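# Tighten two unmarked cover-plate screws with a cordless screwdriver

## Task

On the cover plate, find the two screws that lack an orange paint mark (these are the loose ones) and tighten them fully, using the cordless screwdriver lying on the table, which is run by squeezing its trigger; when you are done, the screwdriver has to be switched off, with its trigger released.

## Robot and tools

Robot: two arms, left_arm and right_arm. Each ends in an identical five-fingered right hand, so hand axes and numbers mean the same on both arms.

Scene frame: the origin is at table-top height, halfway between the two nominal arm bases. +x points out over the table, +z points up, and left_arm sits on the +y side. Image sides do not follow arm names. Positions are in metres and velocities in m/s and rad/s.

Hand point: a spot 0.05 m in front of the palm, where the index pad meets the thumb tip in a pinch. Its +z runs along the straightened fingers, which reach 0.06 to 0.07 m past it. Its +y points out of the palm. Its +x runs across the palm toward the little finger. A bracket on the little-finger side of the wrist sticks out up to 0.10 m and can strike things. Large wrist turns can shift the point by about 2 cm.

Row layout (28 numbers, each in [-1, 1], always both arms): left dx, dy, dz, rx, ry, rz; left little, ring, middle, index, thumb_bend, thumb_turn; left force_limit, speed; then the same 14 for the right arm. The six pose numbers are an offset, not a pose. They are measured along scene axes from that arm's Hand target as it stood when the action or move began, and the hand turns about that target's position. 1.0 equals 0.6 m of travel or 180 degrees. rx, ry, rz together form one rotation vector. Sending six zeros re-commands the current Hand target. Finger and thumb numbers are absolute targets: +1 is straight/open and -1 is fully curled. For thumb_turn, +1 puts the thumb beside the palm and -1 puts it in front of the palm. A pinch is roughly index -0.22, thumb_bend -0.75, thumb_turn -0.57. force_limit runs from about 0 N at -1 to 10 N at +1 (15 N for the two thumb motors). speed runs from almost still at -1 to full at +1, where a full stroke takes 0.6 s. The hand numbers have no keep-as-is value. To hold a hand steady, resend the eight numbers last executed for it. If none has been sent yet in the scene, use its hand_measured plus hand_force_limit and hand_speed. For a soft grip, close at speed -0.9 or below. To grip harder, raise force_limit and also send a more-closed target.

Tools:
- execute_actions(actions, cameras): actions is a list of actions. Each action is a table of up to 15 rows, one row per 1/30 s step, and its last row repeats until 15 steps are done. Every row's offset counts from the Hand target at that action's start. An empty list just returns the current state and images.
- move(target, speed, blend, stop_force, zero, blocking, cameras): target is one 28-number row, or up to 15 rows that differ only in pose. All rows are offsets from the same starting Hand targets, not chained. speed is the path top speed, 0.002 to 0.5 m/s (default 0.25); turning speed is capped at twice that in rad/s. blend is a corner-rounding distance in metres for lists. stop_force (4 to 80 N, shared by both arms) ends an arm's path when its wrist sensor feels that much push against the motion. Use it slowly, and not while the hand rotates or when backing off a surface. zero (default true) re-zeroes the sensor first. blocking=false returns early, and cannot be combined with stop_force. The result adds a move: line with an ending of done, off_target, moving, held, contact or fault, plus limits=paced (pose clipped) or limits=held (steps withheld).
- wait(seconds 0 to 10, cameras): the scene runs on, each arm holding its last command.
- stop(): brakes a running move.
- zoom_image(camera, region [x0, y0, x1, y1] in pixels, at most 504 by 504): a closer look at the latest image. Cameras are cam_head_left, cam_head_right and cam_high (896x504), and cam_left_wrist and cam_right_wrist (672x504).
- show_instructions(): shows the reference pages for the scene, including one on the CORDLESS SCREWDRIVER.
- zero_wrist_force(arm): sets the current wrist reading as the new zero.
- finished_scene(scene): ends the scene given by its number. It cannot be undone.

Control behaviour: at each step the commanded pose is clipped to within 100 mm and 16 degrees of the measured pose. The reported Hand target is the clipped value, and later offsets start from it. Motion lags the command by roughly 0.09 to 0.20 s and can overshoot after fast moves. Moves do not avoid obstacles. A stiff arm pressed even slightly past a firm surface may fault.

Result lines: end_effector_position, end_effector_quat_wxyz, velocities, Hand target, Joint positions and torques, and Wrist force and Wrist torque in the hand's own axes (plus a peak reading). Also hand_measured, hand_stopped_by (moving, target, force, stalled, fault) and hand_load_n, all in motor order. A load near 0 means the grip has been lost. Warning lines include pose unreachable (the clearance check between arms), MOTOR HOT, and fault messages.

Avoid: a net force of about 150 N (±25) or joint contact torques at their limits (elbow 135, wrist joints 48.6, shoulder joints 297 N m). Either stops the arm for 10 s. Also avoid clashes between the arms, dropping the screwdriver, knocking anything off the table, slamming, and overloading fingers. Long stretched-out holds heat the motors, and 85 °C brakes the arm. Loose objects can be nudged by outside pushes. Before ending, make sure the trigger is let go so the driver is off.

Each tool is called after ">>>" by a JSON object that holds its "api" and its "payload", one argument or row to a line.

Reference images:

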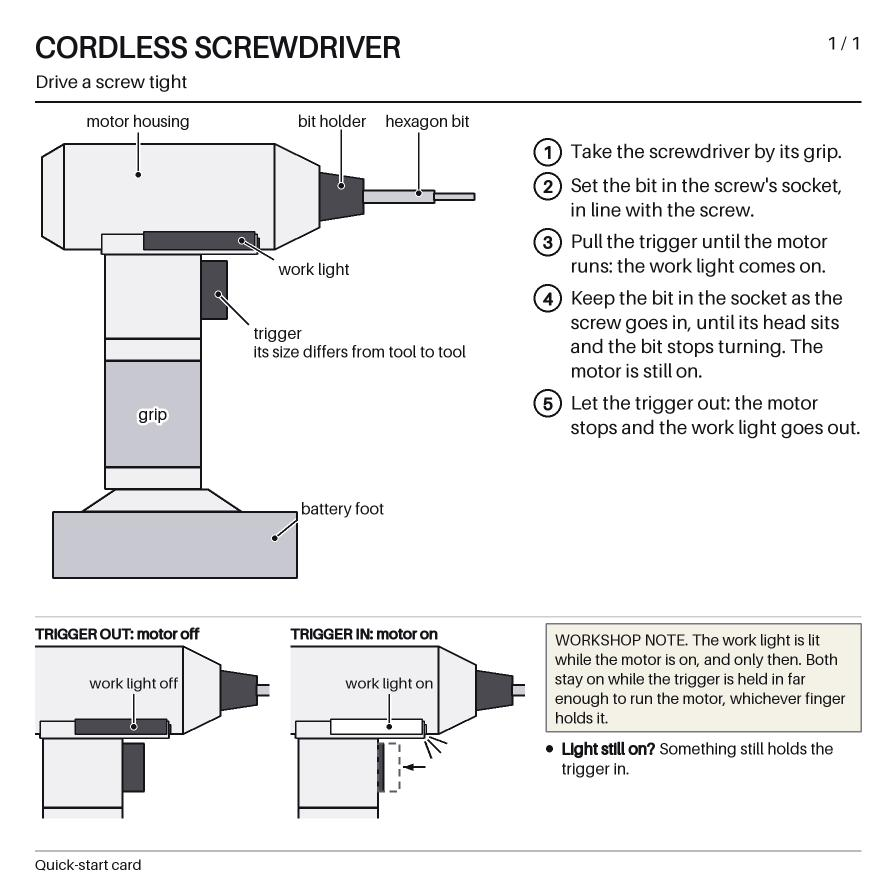

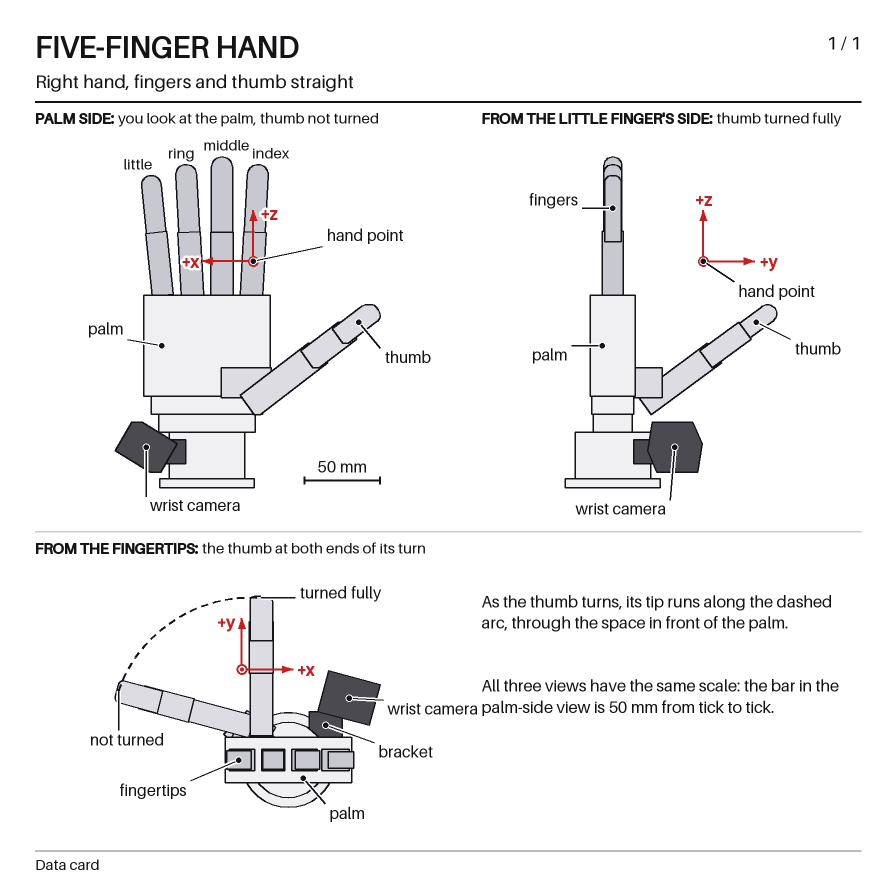

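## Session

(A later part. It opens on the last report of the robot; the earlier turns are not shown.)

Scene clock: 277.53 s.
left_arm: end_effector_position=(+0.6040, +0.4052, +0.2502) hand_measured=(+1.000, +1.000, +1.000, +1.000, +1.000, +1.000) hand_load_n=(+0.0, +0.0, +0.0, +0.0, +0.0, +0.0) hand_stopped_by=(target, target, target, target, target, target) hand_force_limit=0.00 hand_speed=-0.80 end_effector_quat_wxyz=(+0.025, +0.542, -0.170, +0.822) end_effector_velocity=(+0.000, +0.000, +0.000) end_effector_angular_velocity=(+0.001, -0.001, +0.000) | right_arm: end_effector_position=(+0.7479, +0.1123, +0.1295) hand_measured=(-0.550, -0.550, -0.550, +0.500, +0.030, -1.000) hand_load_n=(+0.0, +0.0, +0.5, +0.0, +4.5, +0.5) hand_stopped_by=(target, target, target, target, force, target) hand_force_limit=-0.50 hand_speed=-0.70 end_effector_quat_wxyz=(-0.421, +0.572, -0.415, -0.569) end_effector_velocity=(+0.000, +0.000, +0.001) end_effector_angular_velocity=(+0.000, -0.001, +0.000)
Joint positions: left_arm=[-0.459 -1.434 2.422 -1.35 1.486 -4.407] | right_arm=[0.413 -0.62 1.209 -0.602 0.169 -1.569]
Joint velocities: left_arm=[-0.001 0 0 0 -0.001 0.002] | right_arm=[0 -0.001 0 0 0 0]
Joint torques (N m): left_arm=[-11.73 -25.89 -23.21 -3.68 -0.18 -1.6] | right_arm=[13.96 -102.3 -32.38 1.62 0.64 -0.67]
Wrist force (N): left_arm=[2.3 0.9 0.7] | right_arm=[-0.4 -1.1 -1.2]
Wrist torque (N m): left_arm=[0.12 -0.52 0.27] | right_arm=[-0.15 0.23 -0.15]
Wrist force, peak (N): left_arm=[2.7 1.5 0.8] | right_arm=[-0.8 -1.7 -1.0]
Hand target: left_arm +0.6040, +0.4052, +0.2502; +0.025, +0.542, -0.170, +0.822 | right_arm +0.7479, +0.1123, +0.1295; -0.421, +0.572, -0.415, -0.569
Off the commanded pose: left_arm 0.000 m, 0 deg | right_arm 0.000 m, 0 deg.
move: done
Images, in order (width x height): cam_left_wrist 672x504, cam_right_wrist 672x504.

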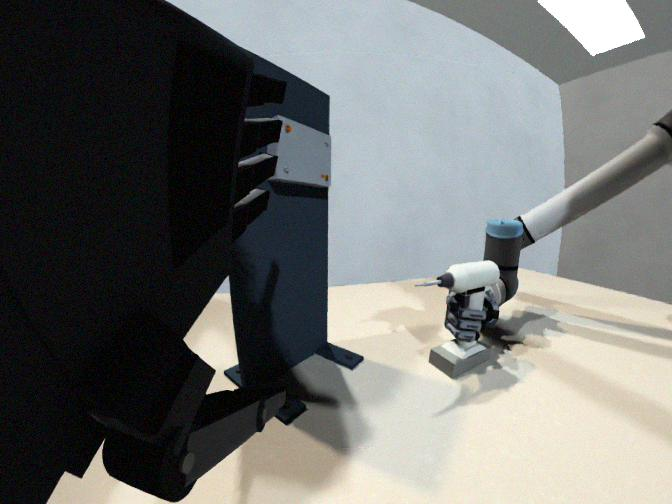

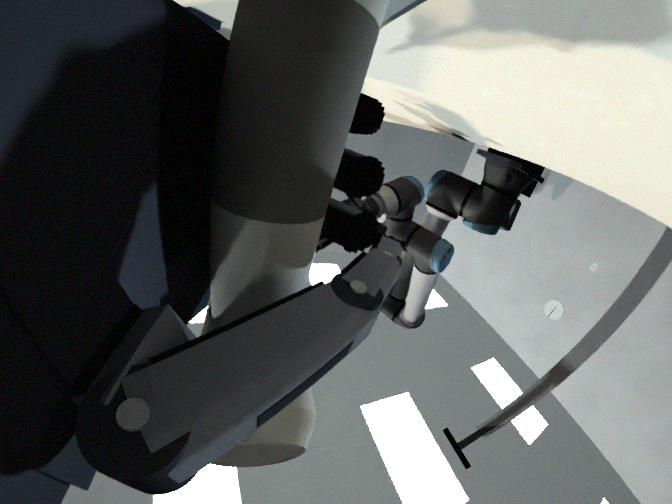

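>>> {"api": "move", "payload": {
  "target": [0,0,0,0,0,0,1,1,1,1,1,1,0,-0.8,0,0,0,0,0,0,-0.95,-0.95,-0.95,0.5,-0.5,-1,-0.3,-0.8],
  "speed": 0.03,
  "cameras": []
}}

>>> {"api": "move", "payload": {
  "target": [0,0,0,0,0,0,1,1,1,1,1,1,0,-0.8,0,0,0,0,0,0,-1,-1,-1,0.5,-0.8,-1,0.4,-0.7],
  "speed": 0.03,
  "cameras": ["cam_left_wrist", "cam_right_wrist"]
}}

>>> {"api": "zoom_image", "payload": {
  "camera": "cam_left_wrist",
  "region": [400, 220, 540, 390]
}}

Scene clock: 279.57 s.
left_arm: end_effector_position=(+0.6040, +0.4052, +0.2502) hand_measured=(+1.000, +1.000, +1.000, +1.000, +1.000, +1.000) hand_load_n=(+0.0, +0.0, +0.0, +0.0, +0.0, +0.0) hand_stopped_by=(target, target, target, target, target, target) hand_force_limit=0.00 hand_speed=-0.80 end_effector_quat_wxyz=(+0.025, +0.542, -0.170, +0.822) end_effector_velocity=(+0.000, +0.000, +0.000) end_effector_angular_velocity=(+0.000, +0.000, +0.001) | right_arm: end_effector_position=(+0.7479, +0.1123, +0.1295) hand_measured=(-0.826, -0.814, -0.558, +0.500, +0.030, -1.000) hand_load_n=(+4.5, +3.0, +3.5, +0.0, +5.5, +1.0) hand_stopped_by=(force, force, force, target, force, target) hand_force_limit=-0.30 hand_speed=-0.80 end_effector_quat_wxyz=(-0.421, +0.572, -0.415, -0.569) end_effector_velocity=(+0.000, +0.000, +0.000) end_effector_angular_velocity=(+0.000, +0.000, +0.000)
Joint positions: left_arm=[-0.459 -1.434 2.422 -1.35 1.486 -4.407] | right_arm=[0.413 -0.62 1.209 -0.602 0.169 -1.569]
Joint velocities: left_arm=[0 0 0 0 -0.001 0.001] | right_arm=[0 0 0 0 0 0]
Joint torques (N m): left_arm=[-12.5 -30.77 -20.34 -3.52 -0.4 -1.46] | right_arm=[9.42 -104.27 -31.57 1.18 0.14 -0.83]
Wrist force (N): left_arm=[2.4 1.1 0.7] | right_arm=[-3.7 1.3 -0.3]
Wrist torque (N m): left_arm=[0.16 -0.52 0.28] | right_arm=[-0.10 0.09 0.16]
Wrist force, peak (N): left_arm=[2.7 1.3 0.8] | right_arm=[-3.7 1.3 -0.3]
Hand target: left_arm +0.6040, +0.4052, +0.2502; +0.025, +0.542, -0.170, +0.822 | right_arm +0.7479, +0.1123, +0.1295; -0.421, +0.572, -0.415, -0.569
Off the commanded pose: left_arm 0.000 m, 0 deg | right_arm 0.000 m, 0 deg.
move: done
No camera images: "cameras" was empty.

Scene clock: 280.27 s.
left_arm: end_effector_position=(+0.6040, +0.4052, +0.2502) hand_measured=(+1.000, +1.000, +1.000, +1.000, +1.000, +1.000) hand_load_n=(+0.0, +0.0, +0.0, +0.0, +0.0, +0.0) hand_stopped_by=(target, target, target, target, target, target) hand_force_limit=0.00 hand_speed=-0.80 end_effector_quat_wxyz=(+0.025, +0.542, -0.170, +0.822) end_effector_velocity=(+0.000, +0.001, +0.000) end_effector_angular_velocity=(+0.000, +0.000, +0.001) | right_arm: end_effector_position=(+0.7479, +0.1123, +0.1295) hand_measured=(-0.840, -0.840, -0.604, +0.500, +0.012, -1.000) hand_load_n=(+6.0, +11.0, +8.0, -0.5, +10.0, +2.0) hand_stopped_by=(force, force, force, target, force, target) hand_force_limit=0.40 hand_speed=-0.70 end_effector_quat_wxyz=(-0.421, +0.572, -0.415, -0.569) end_effector_velocity=(+0.000, +0.000, +0.002) end_effector_angular_velocity=(+0.001, -0.002, -0.001)
Joint positions: left_arm=[-0.459 -1.434 2.422 -1.35 1.486 -4.407] | right_arm=[0.413 -0.62 1.209 -0.602 0.169 -1.569]
Joint velocities: left_arm=[0.001 -0.001 0 0.001 -0.001 0] | right_arm=[0 -0.002 0 0 0.001 0]
Joint torques (N m): left_arm=[-10.36 -29.03 -20.47 -3.42 -0.36 -1.71] | right_arm=[6.31 -104.15 -32 0.84 0.03 -0.81]
Wrist force (N): left_arm=[2.4 1.1 0.6] | right_arm=[-3.6 0.0 1.0]
Wrist torque (N m): left_arm=[0.15 -0.52 0.28] | right_arm=[-0.23 -0.21 -0.03]
Wrist force, peak (N): left_arm=[2.7 1.2 0.7] | right_arm=[-4.1 1.3 0.7]
Hand target: left_arm +0.6040, +0.4052, +0.2502; +0.025, +0.542, -0.170, +0.822 | right_arm +0.7479, +0.1123, +0.1295; -0.421, +0.572, -0.415, -0.569
Off the commanded pose: left_arm 0.000 m, 0 deg | right_arm 0.000 m, 0 deg.
move: done
Images, in order (width x height): cam_left_wrist 672x504, cam_right_wrist 672x504.

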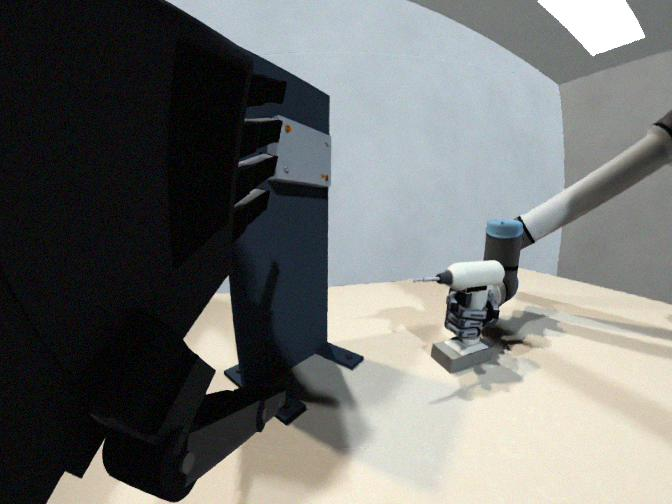

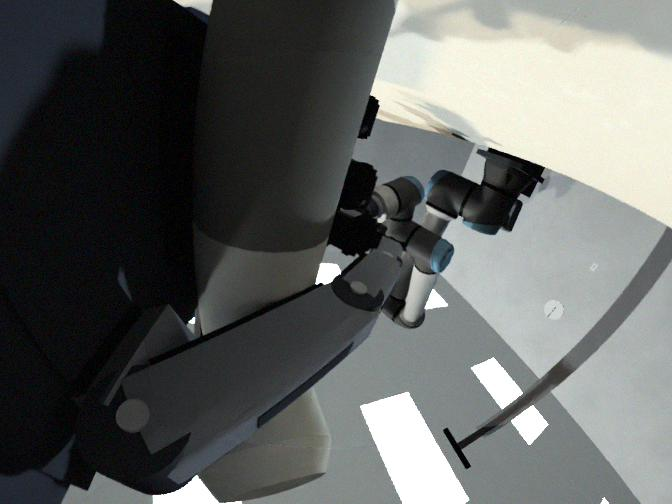

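Scaled by 2.965 from the camera's 672x504 image, which has a finer 960x720 frame.

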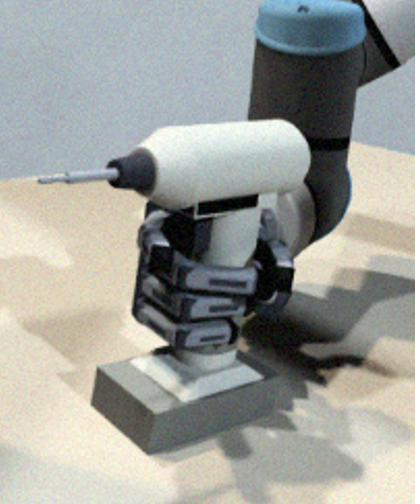

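>>> {"api": "move", "payload": {
  "target": [0,0,0,0,0,0,1,1,1,1,1,1,0,-0.8,0,0,0,0,0,0,-1,-1,-1,-0.9,-0.8,-1,0,-0.7],
  "speed": 0.03,
  "cameras": ["cam_left_wrist", "cam_right_wrist"]
}}

>>> {"api": "zoom_image", "payload": {
  "camera": "cam_left_wrist",
  "region": [400, 220, 540, 390]
}}

Scene clock: 283.30 s.
left_arm: end_effector_position=(+0.6040, +0.4052, +0.2502) hand_measured=(+1.000, +1.000, +1.000, +1.000, +1.000, +1.000) hand_load_n=(+0.0, +0.0, +0.0, +0.0, +0.0, +0.0) hand_stopped_by=(target, target, target, target, target, target) hand_force_limit=0.00 hand_speed=-0.80 end_effector_quat_wxyz=(+0.025, +0.542, -0.170, +0.822) end_effector_velocity=(+0.000, +0.000, +0.000) end_effector_angular_velocity=(+0.002, -0.001, -0.001) | right_arm: end_effector_position=(+0.7479, +0.1123, +0.1295) hand_measured=(-0.840, -0.840, -0.604, -0.830, +0.012, -1.000) hand_load_n=(+4.5, +9.0, +6.0, +6.5, +11.0, +2.0) hand_stopped_by=(force, force, force, force, force, target) hand_force_limit=0.00 hand_speed=-0.70 end_effector_quat_wxyz=(-0.421, +0.572, -0.415, -0.569) end_effector_velocity=(+0.000, +0.000, +0.000) end_effector_angular_velocity=(+0.000, +0.000, +0.000)
Joint positions: left_arm=[-0.459 -1.434 2.422 -1.35 1.486 -4.407] | right_arm=[0.413 -0.62 1.209 -0.602 0.169 -1.569]
Joint velocities: left_arm=[0 -0.001 0 0 0.001 0.002] | right_arm=[0 0 0 0 0 0]
Joint torques (N m): left_arm=[-12.08 -33.21 -22.3 -3.63 -0.76 -1.81] | right_arm=[-5.16 -109.25 -35.89 -0.28 -0.12 -0.71]
Wrist force (N): left_arm=[2.5 0.9 0.6] | right_arm=[-2.4 0.1 -0.1]
Wrist torque (N m): left_arm=[0.14 -0.53 0.28] | right_arm=[-0.28 0.08 0.10]
Wrist force, peak (N): left_arm=[2.8 1.2 0.7] | right_arm=[-3.8 0.3 1.2]
Hand target: left_arm +0.6040, +0.4052, +0.2502; +0.025, +0.542, -0.170, +0.822 | right_arm +0.7479, +0.1123, +0.1295; -0.421, +0.572, -0.415, -0.569
Off the commanded pose: left_arm 0.000 m, 0 deg | right_arm 0.000 m, 0 deg.
move: done
Images, in order (width x height): cam_left_wrist 672x504, cam_right_wrist 672x504.

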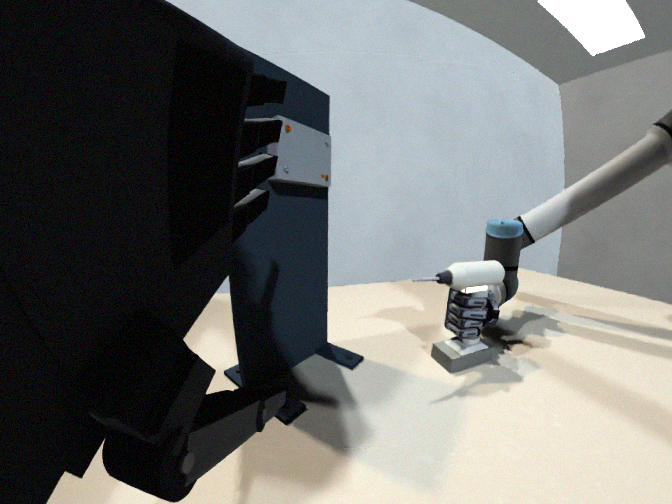

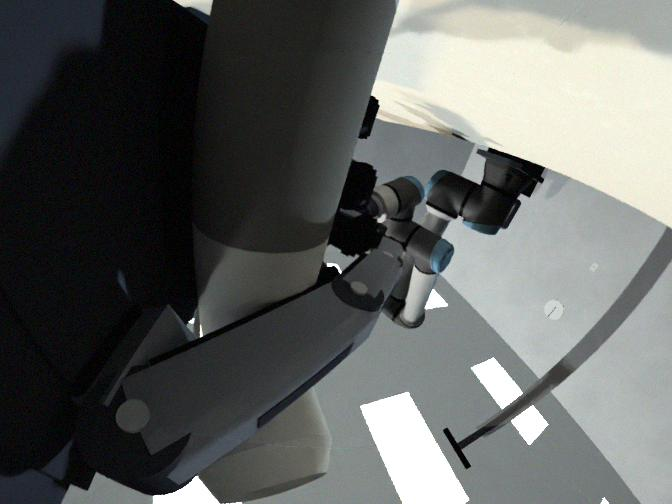

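Scaled by 2.965 from the camera's 672x504 image, which has a finer 960x720 frame.

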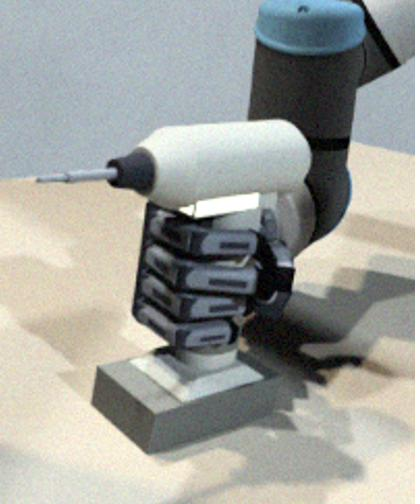

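>>> {"api": "move", "payload": {
  "target": [0,0,0,0,0,0,1,1,1,1,1,1,0,-0.8,0,0,0,0,0,0,-1,-1,-1,0.2,-0.8,-1,0.5,-0.7],
  "speed": 0.03,
  "cameras": ["cam_left_wrist"]
}}

>>> {"api": "zoom_image", "payload": {
  "camera": "cam_left_wrist",
  "region": [400, 220, 540, 390]
}}

Scene clock: 285.77 s.
left_arm: end_effector_position=(+0.6040, +0.4052, +0.2502) hand_measured=(+1.000, +1.000, +1.000, +1.000, +1.000, +1.000) hand_load_n=(+0.0, +0.0, +0.0, +0.0, +0.0, +0.0) hand_stopped_by=(target, target, target, target, target, target) hand_force_limit=0.00 hand_speed=-0.80 end_effector_quat_wxyz=(+0.025, +0.542, -0.170, +0.822) end_effector_velocity=(+0.000, +0.000, +0.000) end_effector_angular_velocity=(+0.000, +0.000, +0.000) | right_arm: end_effector_position=(+0.7479, +0.1123, +0.1295) hand_measured=(-0.840, -0.840, -0.604, +0.200, +0.012, -1.000) hand_load_n=(+4.5, +9.5, +6.0, +0.0, +10.5, +2.5) hand_stopped_by=(force, force, force, target, force, target) hand_force_limit=0.50 hand_speed=-0.70 end_effector_quat_wxyz=(-0.421, +0.572, -0.415, -0.569) end_effector_velocity=(+0.000, +0.000, +0.001) end_effector_angular_velocity=(+0.000, +0.000, +0.000)
Joint positions: left_arm=[-0.459 -1.434 2.422 -1.35 1.486 -4.407] | right_arm=[0.413 -0.62 1.209 -0.602 0.169 -1.569]
Joint velocities: left_arm=[-0.001 0 0 0 0 0] | right_arm=[0 -0.001 0 0 0 0]
Joint torques (N m): left_arm=[-7.65 -30.81 -22.98 -3.45 -0.51 -1.09] | right_arm=[-14.62 -112.62 -37.97 -1.5 -0.02 -0.5]
Wrist force (N): left_arm=[2.6 0.8 0.6] | right_arm=[-2.5 -0.3 -1.4]
Wrist torque (N m): left_arm=[0.12 -0.54 0.28] | right_arm=[-0.18 -0.16 -0.09]
Wrist force, peak (N): left_arm=[2.8 1.3 0.4] | right_arm=[-4.5 1.1 -0.1]
Hand target: left_arm +0.6040, +0.4052, +0.2502; +0.025, +0.542, -0.170, +0.822 | right_arm +0.7479, +0.1123, +0.1295; -0.421, +0.572, -0.415, -0.569
Off the commanded pose: left_arm 0.000 m, 0 deg | right_arm 0.000 m, 0 deg.
move: done
Images, in order (width x height): cam_left_wrist 672x504.

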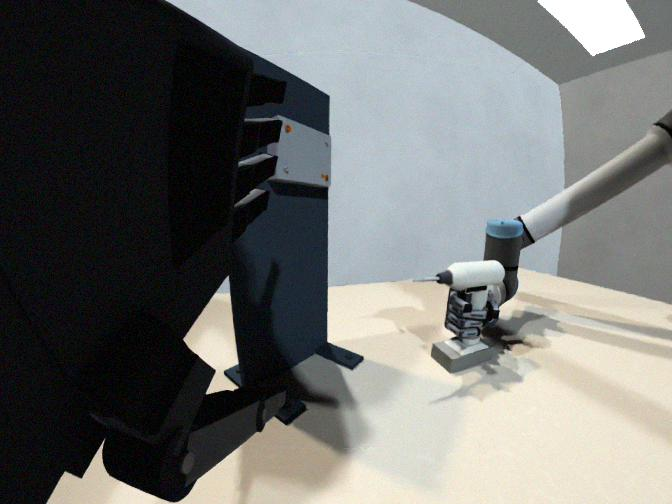

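Scaled by 2.965 from the camera's 672x504 image, which has a finer 960x720 frame.

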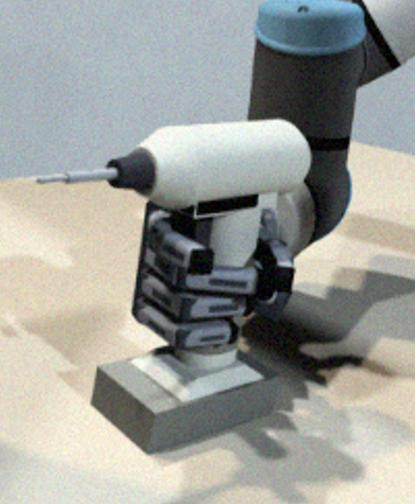

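>>> {"api": "move", "payload": {
  "target": [0,0,0,0,0,0,1,1,1,1,1,1,0,-0.8,0,0,0,0,0,0,-0.97,-0.97,-0.97,0.2,-0.9,-1,0.6,-0.8],
  "speed": 0.03,
  "cameras": []
}}

>>> {"api": "move", "payload": {
  "target": [0,0,0,0,0,0,1,1,1,1,1,1,0,-0.8,0,0,0.1,0,0,0,-0.97,-0.97,-0.97,0.2,-0.9,-1,0.6,-0.8],
  "speed": 0.08,
  "cameras": ["cam_left_wrist"]
}}

>>> {"api": "zoom_image", "payload": {
  "camera": "cam_left_wrist",
  "region": [400, 200, 540, 370]
}}

Scene clock: 287.13 s.
left_arm: end_effector_position=(+0.6040, +0.4052, +0.2502) hand_measured=(+1.000, +1.000, +1.000, +1.000, +1.000, +1.000) hand_load_n=(+0.0, +0.0, +0.0, +0.0, +0.0, +0.0) hand_stopped_by=(target, target, target, target, target, target) hand_force_limit=0.00 hand_speed=-0.80 end_effector_quat_wxyz=(+0.025, +0.542, -0.170, +0.822) end_effector_velocity=(+0.000, +0.000, +0.000) end_effector_angular_velocity=(+0.000, -0.001, +0.001) | right_arm: end_effector_position=(+0.7479, +0.1123, +0.1295) hand_measured=(-0.848, -0.840, -0.624, +0.200, +0.006, -1.000) hand_load_n=(+8.5, +9.5, +7.5, +0.0, +12.0, +2.5) hand_stopped_by=(force, force, force, target, force, target) hand_force_limit=0.60 hand_speed=-0.80 end_effector_quat_wxyz=(-0.421, +0.572, -0.415, -0.569) end_effector_velocity=(+0.000, +0.000, +0.001) end_effector_angular_velocity=(+0.001, -0.002, +0.000)
Joint positions: left_arm=[-0.459 -1.434 2.422 -1.35 1.486 -4.407] | right_arm=[0.413 -0.62 1.209 -0.602 0.169 -1.569]
Joint velocities: left_arm=[0 0 0 -0.001 0 0.001] | right_arm=[0 -0.001 0 -0.001 0 0]
Joint torques (N m): left_arm=[-9.29 -33.97 -24.85 -3.98 -0.23 -1.29] | right_arm=[-14.56 -113.97 -38.26 -1.96 -0.2 -0.53]
Wrist force (N): left_arm=[2.0 1.0 0.6] | right_arm=[-2.0 -0.2 0.9]
Wrist torque (N m): left_arm=[0.14 -0.47 0.26] | right_arm=[-0.21 -0.39 -0.08]
Wrist force, peak (N): left_arm=[2.6 1.3 1.3] | right_arm=[-3.2 -0.1 -1.1]
Hand target: left_arm +0.6040, +0.4052, +0.2502; +0.025, +0.542, -0.170, +0.822 | right_arm +0.7479, +0.1123, +0.1295; -0.421, +0.572, -0.415, -0.569
Off the commanded pose: left_arm 0.000 m, 0 deg | right_arm 0.000 m, 0 deg.
move: done
No camera images: "cameras" was empty.

Scene clock: 288.20 s.
left_arm: end_effector_position=(+0.6040, +0.4052, +0.2502) hand_measured=(+1.000, +1.000, +1.000, +1.000, +1.000, +1.000) hand_load_n=(+0.0, +0.0, +0.0, +0.0, +0.0, +0.0) hand_stopped_by=(target, target, target, target, target, target) hand_force_limit=0.00 hand_speed=-0.80 end_effector_quat_wxyz=(+0.025, +0.542, -0.170, +0.822) end_effector_velocity=(+0.000, +0.000, +0.000) end_effector_angular_velocity=(+0.000, +0.000, +0.000) | right_arm: end_effector_position=(+0.7479, +0.1123, +0.1895) hand_measured=(-0.848, -0.842, -0.624, +0.200, +0.006, -1.000) hand_load_n=(+0.0, +3.5, +8.5, +0.0, +11.0, +2.0) hand_stopped_by=(force, force, force, target, force, target) hand_force_limit=0.60 hand_speed=-0.80 end_effector_quat_wxyz=(-0.421, +0.572, -0.415, -0.569) end_effector_velocity=(+0.000, +0.000, -0.003) end_effector_angular_velocity=(-0.001, +0.001, +0.000)
Joint positions: left_arm=[-0.459 -1.434 2.422 -1.35 1.486 -4.407] | right_arm=[0.413 -0.675 1.197 -0.534 0.169 -1.569]
Joint velocities: left_arm=[0 0 0 0 0 0] | right_arm=[0 0.003 0 0 0 -0.001]
Joint torques (N m): left_arm=[-9.91 -30.38 -23.21 -3.84 0.35 -1.33] | right_arm=[-11.45 -107.82 -42.49 -2.41 1.48 -1.96]
Wrist force (N): left_arm=[2.7 1.4 0.6] | right_arm=[7.4 -0.3 -0.6]
Wrist torque (N m): left_arm=[0.20 -0.57 0.30] | right_arm=[-0.19 -0.10 0.09]
Wrist force, peak (N): left_arm=[2.9 1.1 0.5] | right_arm=[8.0 -0.3 -1.4]
Hand target: left_arm +0.6040, +0.4052, +0.2502; +0.025, +0.542, -0.170, +0.822 | right_arm +0.7479, +0.1123, +0.1895; -0.421, +0.572, -0.415, -0.569
Off the commanded pose: left_arm 0.000 m, 0 deg | right_arm 0.000 m, 0 deg.
move: done
Images, in order (width x height): cam_left_wrist 672x504.

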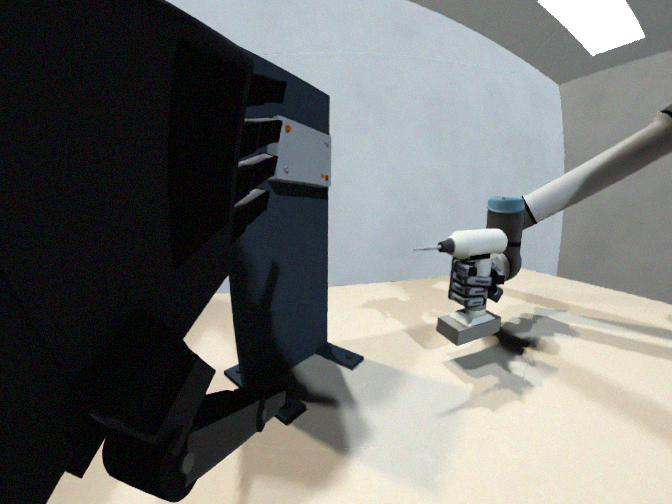

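Scaled by 2.965 from the camera's 672x504 image, which has a finer 960x720 frame.

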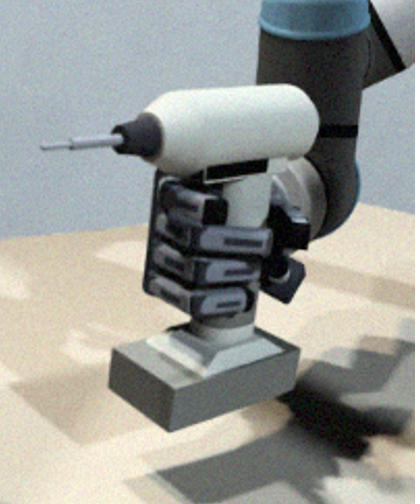

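>>> {"api": "move", "payload": {
  "target": [0,0,0,0,0,0,1,1,1,1,1,1,0,-0.8,0,0,0.0,0,0,0,-1,-1,-0.95,0.2,-0.95,-1,0.6,-0.8],
  "speed": 0.08
}}

>>> {"api": "zoom_image", "payload": {
  "camera": "cam_left_wrist",
  "region": [400, 200, 540, 370]
}}

>>> {"api": "zoom_image", "payload": {
  "camera": "cam_head_right",
  "region": [260, 60, 500, 260]
}}

>>> {"api": "zoom_image", "payload": {
  "camera": "cam_head_left",
  "region": [250, 60, 490, 260]
}}

>>> {"api": "zoom_image", "payload": {
  "camera": "cam_high",
  "region": [380, 120, 620, 320]
}}

Scene clock: 289.10 s.
left_arm: end_effector_position=(+0.6040, +0.4052, +0.2502) hand_measured=(+1.000, +1.000, +1.000, +1.000, +1.000, +1.000) hand_load_n=(+0.0, +0.0, +0.0, +0.0, +0.0, +0.0) hand_stopped_by=(target, target, target, target, target, target) hand_force_limit=0.00 hand_speed=-0.80 end_effector_quat_wxyz=(+0.025, +0.542, -0.170, +0.822) end_effector_velocity=(+0.000, +0.000, +0.000) end_effector_angular_velocity=(+0.000, +0.000, +0.001) | right_arm: end_effector_position=(+0.7479, +0.1123, +0.1895) hand_measured=(-0.890, -0.860, -0.624, +0.200, +0.004, -1.000) hand_load_n=(+10.5, +9.0, +8.5, +0.0, +11.0, +3.0) hand_stopped_by=(force, force, force, target, force, target) hand_force_limit=0.60 hand_speed=-0.80 end_effector_quat_wxyz=(-0.421, +0.572, -0.415, -0.569) end_effector_velocity=(+0.000, +0.000, +0.000) end_effector_angular_velocity=(+0.000, +0.001, +0.000)
Joint positions: left_arm=[-0.459 -1.434 2.422 -1.35 1.486 -4.407] | right_arm=[0.413 -0.675 1.197 -0.534 0.169 -1.569]
Joint velocities: left_arm=[0.001 0 0 0 0 0] | right_arm=[0 0 0 0.001 0 0]
Joint torques (N m): left_arm=[-11.22 -30.92 -22.76 -4.36 -0.16 -1.52] | right_arm=[-13.47 -109.46 -35.68 -3.01 0.57 0.12]
Wrist force (N): left_arm=[2.7 1.0 0.7] | right_arm=[7.2 -0.5 -0.8]
Wrist torque (N m): left_arm=[0.13 -0.57 0.30] | right_arm=[-0.21 -0.09 0.08]
Wrist force, peak (N): left_arm=[2.9 1.0 0.5] | right_arm=[7.3 -0.4 -0.8]
Hand target: left_arm +0.6040, +0.4052, +0.2502; +0.025, +0.542, -0.170, +0.822 | right_arm +0.7479, +0.1123, +0.1895; -0.421, +0.572, -0.415, -0.569
Off the commanded pose: left_arm 0.000 m, 0 deg | right_arm 0.000 m, 0 deg.
move: done

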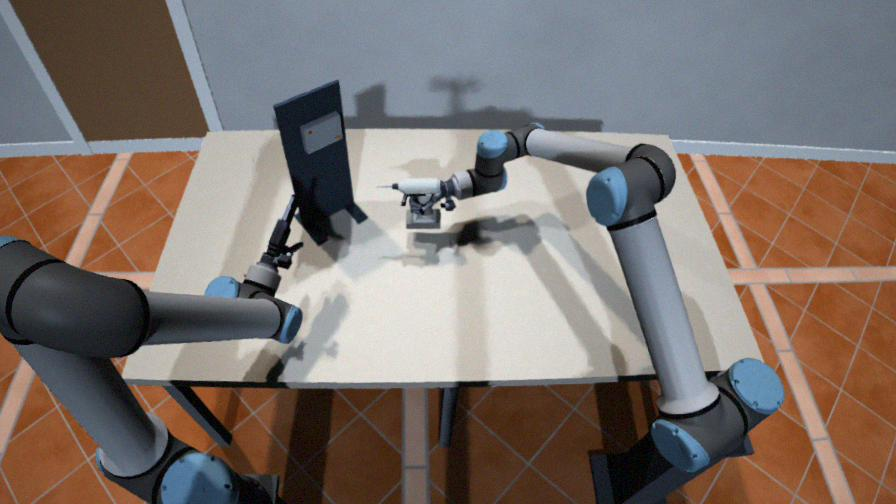

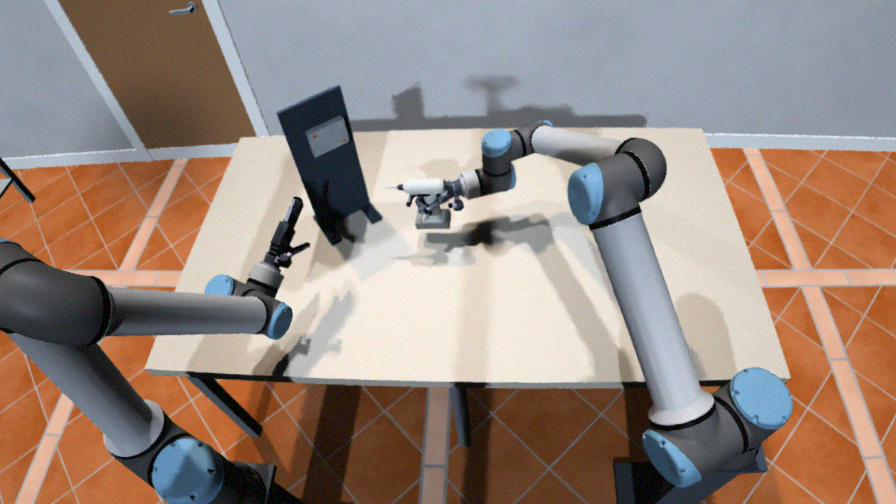

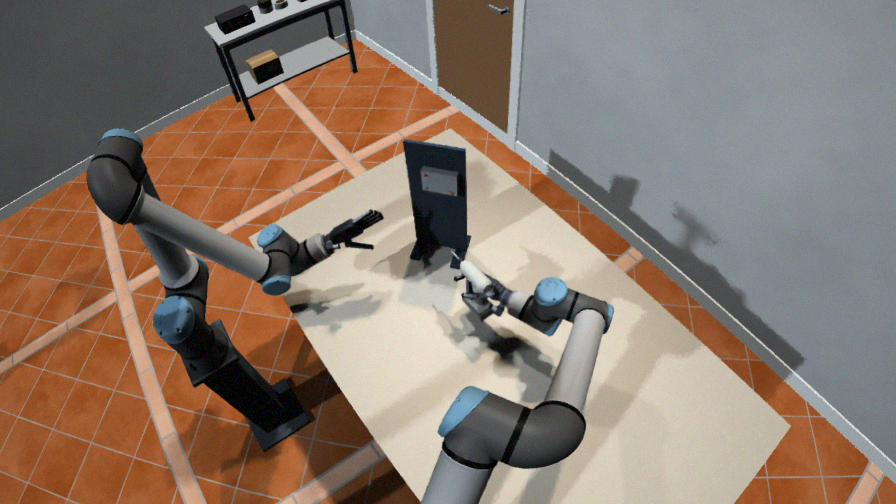

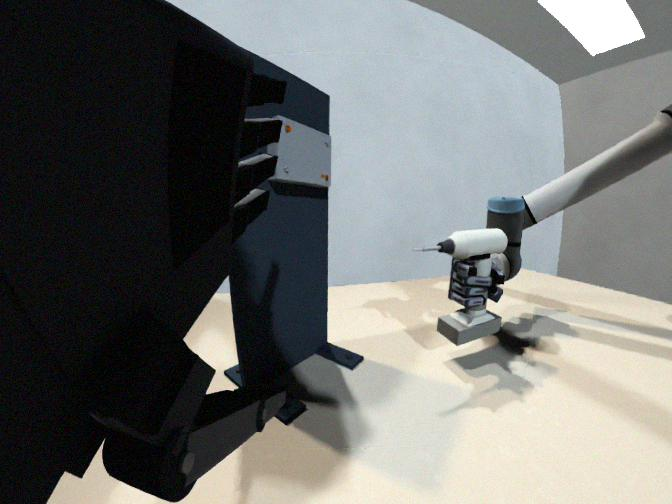

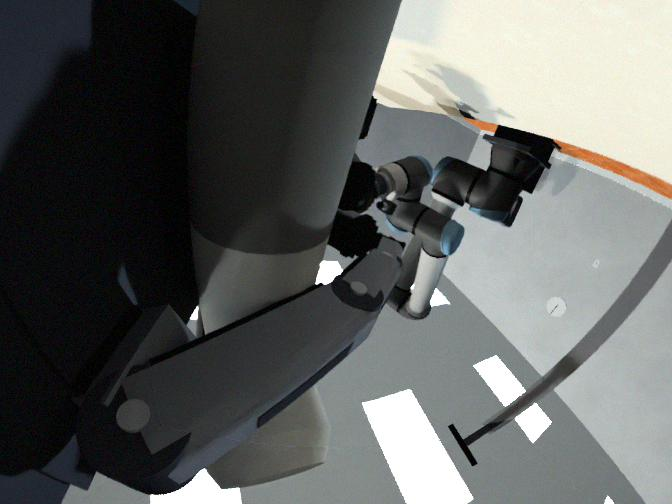

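Scaled by 2.965 from the camera's 672x504 image, which has a finer 960x720 frame.

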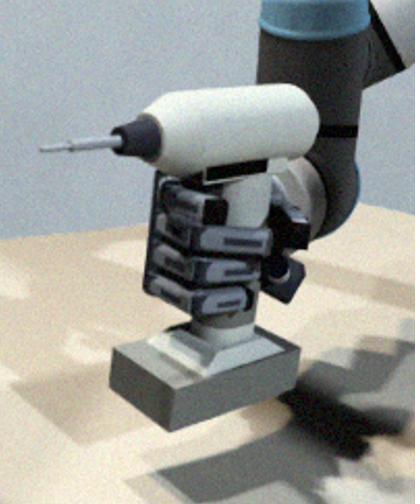

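Scaled by 2.100.

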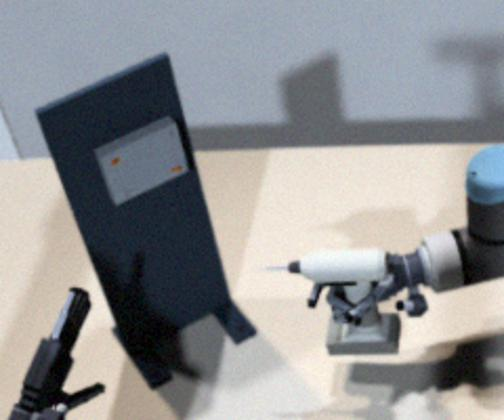

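Scaled by 2.100.

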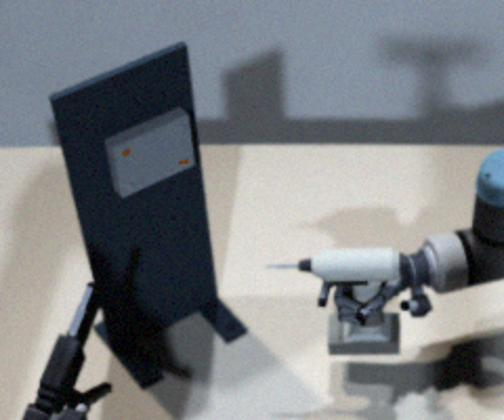

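Scaled by 2.100.

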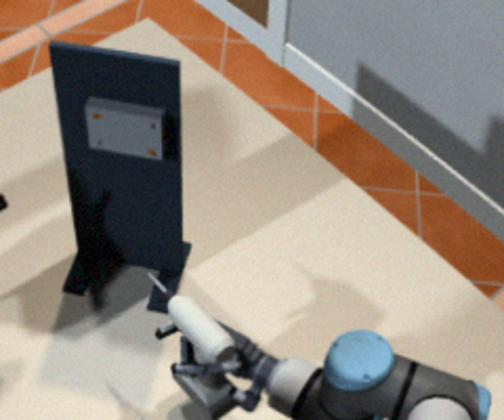

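>>> {"api": "move", "payload": {
  "target": [-0.05,0.292,0.217,0,0,-0.228,-0.9,-0.9,-0.9,-0.9,0,1,0,-0.5,0,0,0.0,0,0,0,-1,-1,-0.95,0.2,-0.95,-1,0.6,-0.8],
  "speed": 0.2,
  "cameras": ["cam_left_wrist","cam_head_left"]
}}

Scene clock: 294.57 s.
left_arm: end_effector_position=(+0.5745, +0.5806, +0.3806) hand_measured=(-0.900, -0.900, -0.900, -0.900, +0.000, +1.000) hand_load_n=(+0.0, +0.0, +0.0, +0.0, +0.0, +0.0) hand_stopped_by=(target, target, target, target, target, target) hand_force_limit=0.00 hand_speed=-0.50 end_effector_quat_wxyz=(+0.312, +0.448, -0.350, +0.761) end_effector_velocity=(+0.000, +0.000, +0.000) end_effector_angular_velocity=(+0.000, -0.002, -0.001) | right_arm: end_effector_position=(+0.7479, +0.1123, +0.1895) hand_measured=(-0.890, -0.860, -0.624, +0.200, +0.004, -1.000) hand_load_n=(+10.5, +9.0, +8.0, +0.0, +11.0, +3.5) hand_stopped_by=(force, force, force, target, force, target) hand_force_limit=0.60 hand_speed=-0.80 end_effector_quat_wxyz=(-0.421, +0.572, -0.415, -0.569) end_effector_velocity=(+0.000, +0.000, +0.000) end_effector_angular_velocity=(+0.000, +0.001, +0.000)
Joint positions: left_arm=[0.129 -1.397 2.11 -1.539 2.64 -5.199] | right_arm=[0.413 -0.675 1.197 -0.534 0.169 -1.569]
Joint velocities: left_arm=[-0.001 0 0 -0.001 0 0] | right_arm=[0 0 0 0.001 0 0]
Joint torques (N m): left_arm=[7.54 -61.09 -27.11 -6.95 1.51 -2.97] | right_arm=[-14.38 -108.24 -41.63 -0.98 -0.18 0.54]
Wrist force (N): left_arm=[2.2 1.1 0.5] | right_arm=[7.2 -0.4 -0.4]
Wrist torque (N m): left_arm=[0.15 -0.48 0.28] | right_arm=[-0.22 -0.11 0.09]
Wrist force, peak (N): left_arm=[1.9 2.7 0.8] | right_arm=[7.5 -0.3 -0.9]
Hand target: left_arm +0.5745, +0.5806, +0.3806; +0.312, +0.448, -0.350, +0.761 | right_arm +0.7479, +0.1123, +0.1895; -0.421, +0.572, -0.415, -0.569
Off the commanded pose: left_arm 0.001 m, 0 deg | right_arm 0.000 m, 0 deg.
move: done
Images, in order (width x height): cam_head_left 896x504, cam_left_wrist 672x504.

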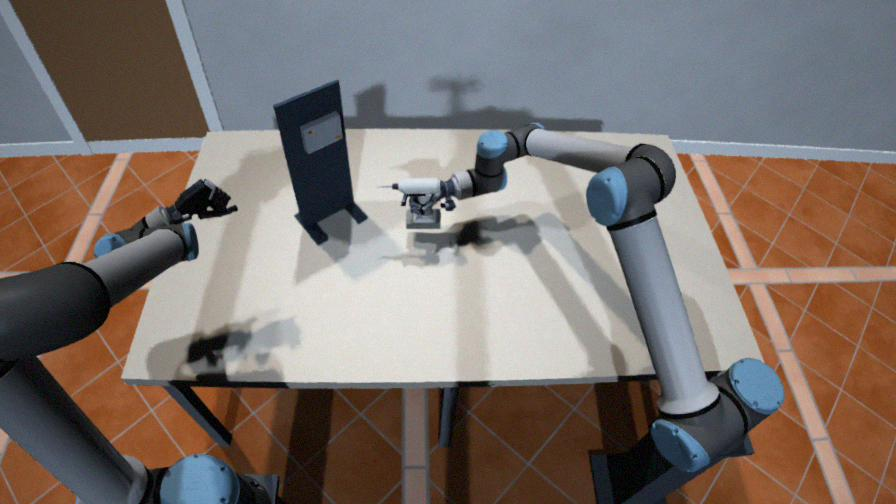

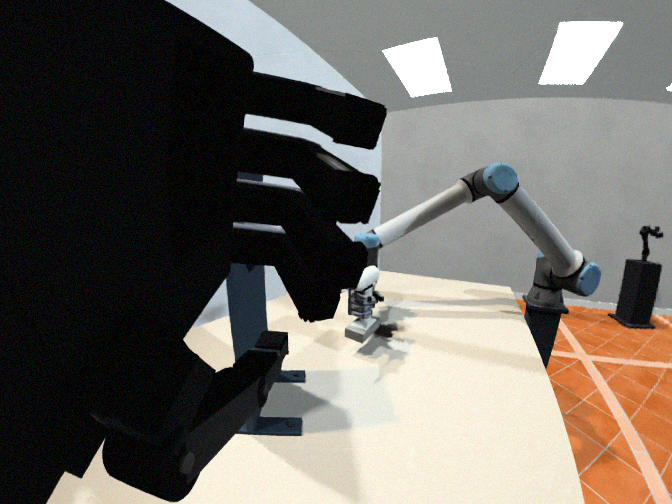

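>>> {"api": "move", "payload": {
  "target": [0.059,-0.018,0.109,0,0,0.2056,1,1,1,1,1,1,0,-0.5,0,0,0.0,0,0,0,-1,-1,-0.95,0.2,-0.95,-1,0.6,-0.8],
  "speed": 0.2,
  "cameras": ["cam_left_wrist","cam_head_left"]
}}

Scene clock: 297.67 s.
left_arm: end_effector_position=(+0.6100, +0.5697, +0.4461) hand_measured=(+1.000, +1.000, +1.000, +1.000, +1.000, +1.000) hand_load_n=(-0.5, +0.0, +0.0, +0.0, +0.0, +0.0) hand_stopped_by=(target, target, target, target, target, target) hand_force_limit=0.00 hand_speed=-0.50 end_effector_quat_wxyz=(+0.054, +0.536, -0.189, +0.821) end_effector_velocity=(+0.000, +0.000, +0.000) end_effector_angular_velocity=(+0.000, +0.000, +0.000) | right_arm: end_effector_position=(+0.7479, +0.1123, +0.1895) hand_measured=(-0.890, -0.860, -0.624, +0.200, +0.004, -1.000) hand_load_n=(+10.0, +9.0, +8.5, +0.0, +11.0, +3.5) hand_stopped_by=(force, force, force, target, force, target) hand_force_limit=0.60 hand_speed=-0.80 end_effector_quat_wxyz=(-0.421, +0.572, -0.415, -0.569) end_effector_velocity=(+0.000, +0.000, -0.001) end_effector_angular_velocity=(+0.000, +0.000, +0.000)
Joint positions: left_arm=[-0.068 -1.664 2.186 -0.908 1.917 -4.575] | right_arm=[0.413 -0.675 1.197 -0.534 0.169 -1.569]
Joint velocities: left_arm=[0 0 0 0 0 0] | right_arm=[0 0.001 0 -0.001 0 0]
Joint torques (N m): left_arm=[-4.88 -10.74 -52.66 -5.93 -2.12 -0.61] | right_arm=[-13.95 -109.33 -44.51 -0.23 -0.24 0.56]
Wrist force (N): left_arm=[2.6 1.3 0.4] | right_arm=[7.2 -0.3 -0.8]
Wrist torque (N m): left_arm=[0.20 -0.54 0.27] | right_arm=[-0.17 -0.08 0.08]
Wrist force, peak (N): left_arm=[3.0 1.4 0.5] | right_arm=[7.4 -0.7 -0.8]
Hand target: left_arm +0.6100, +0.5697, +0.4461; +0.054, +0.536, -0.189, +0.821 | right_arm +0.7479, +0.1123, +0.1895; -0.421, +0.572, -0.415, -0.569
Off the commanded pose: left_arm 0.000 m, 0 deg | right_arm 0.000 m, 0 deg.
move: done
Images, in order (width x height): cam_head_left 896x504, cam_left_wrist 672x504.

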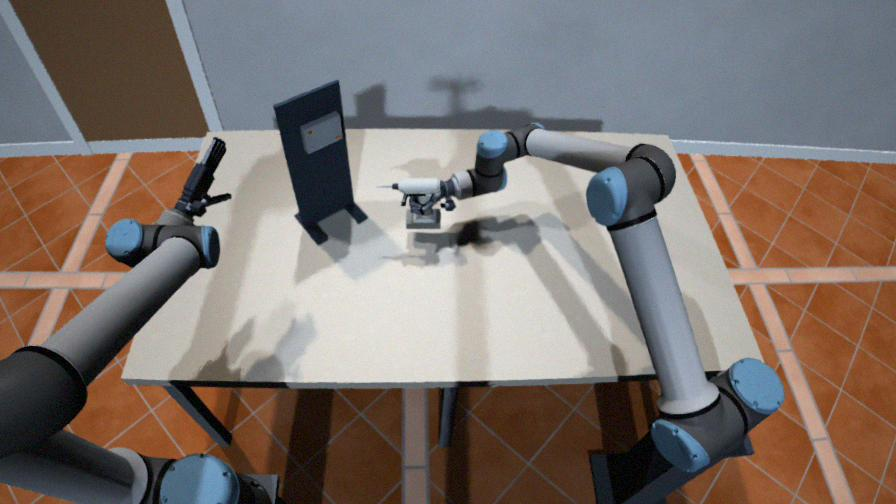

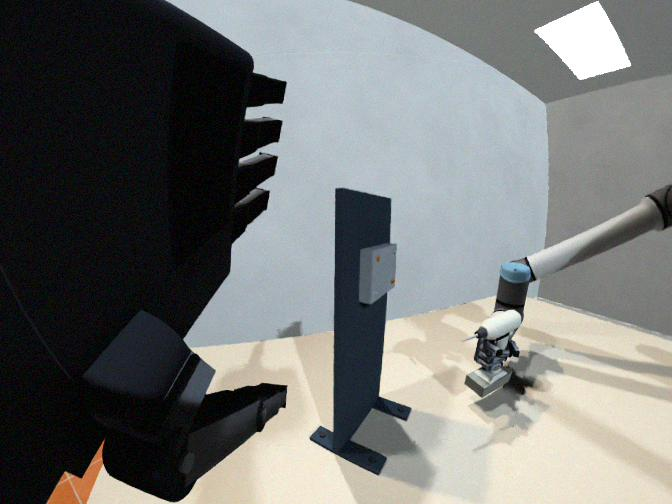

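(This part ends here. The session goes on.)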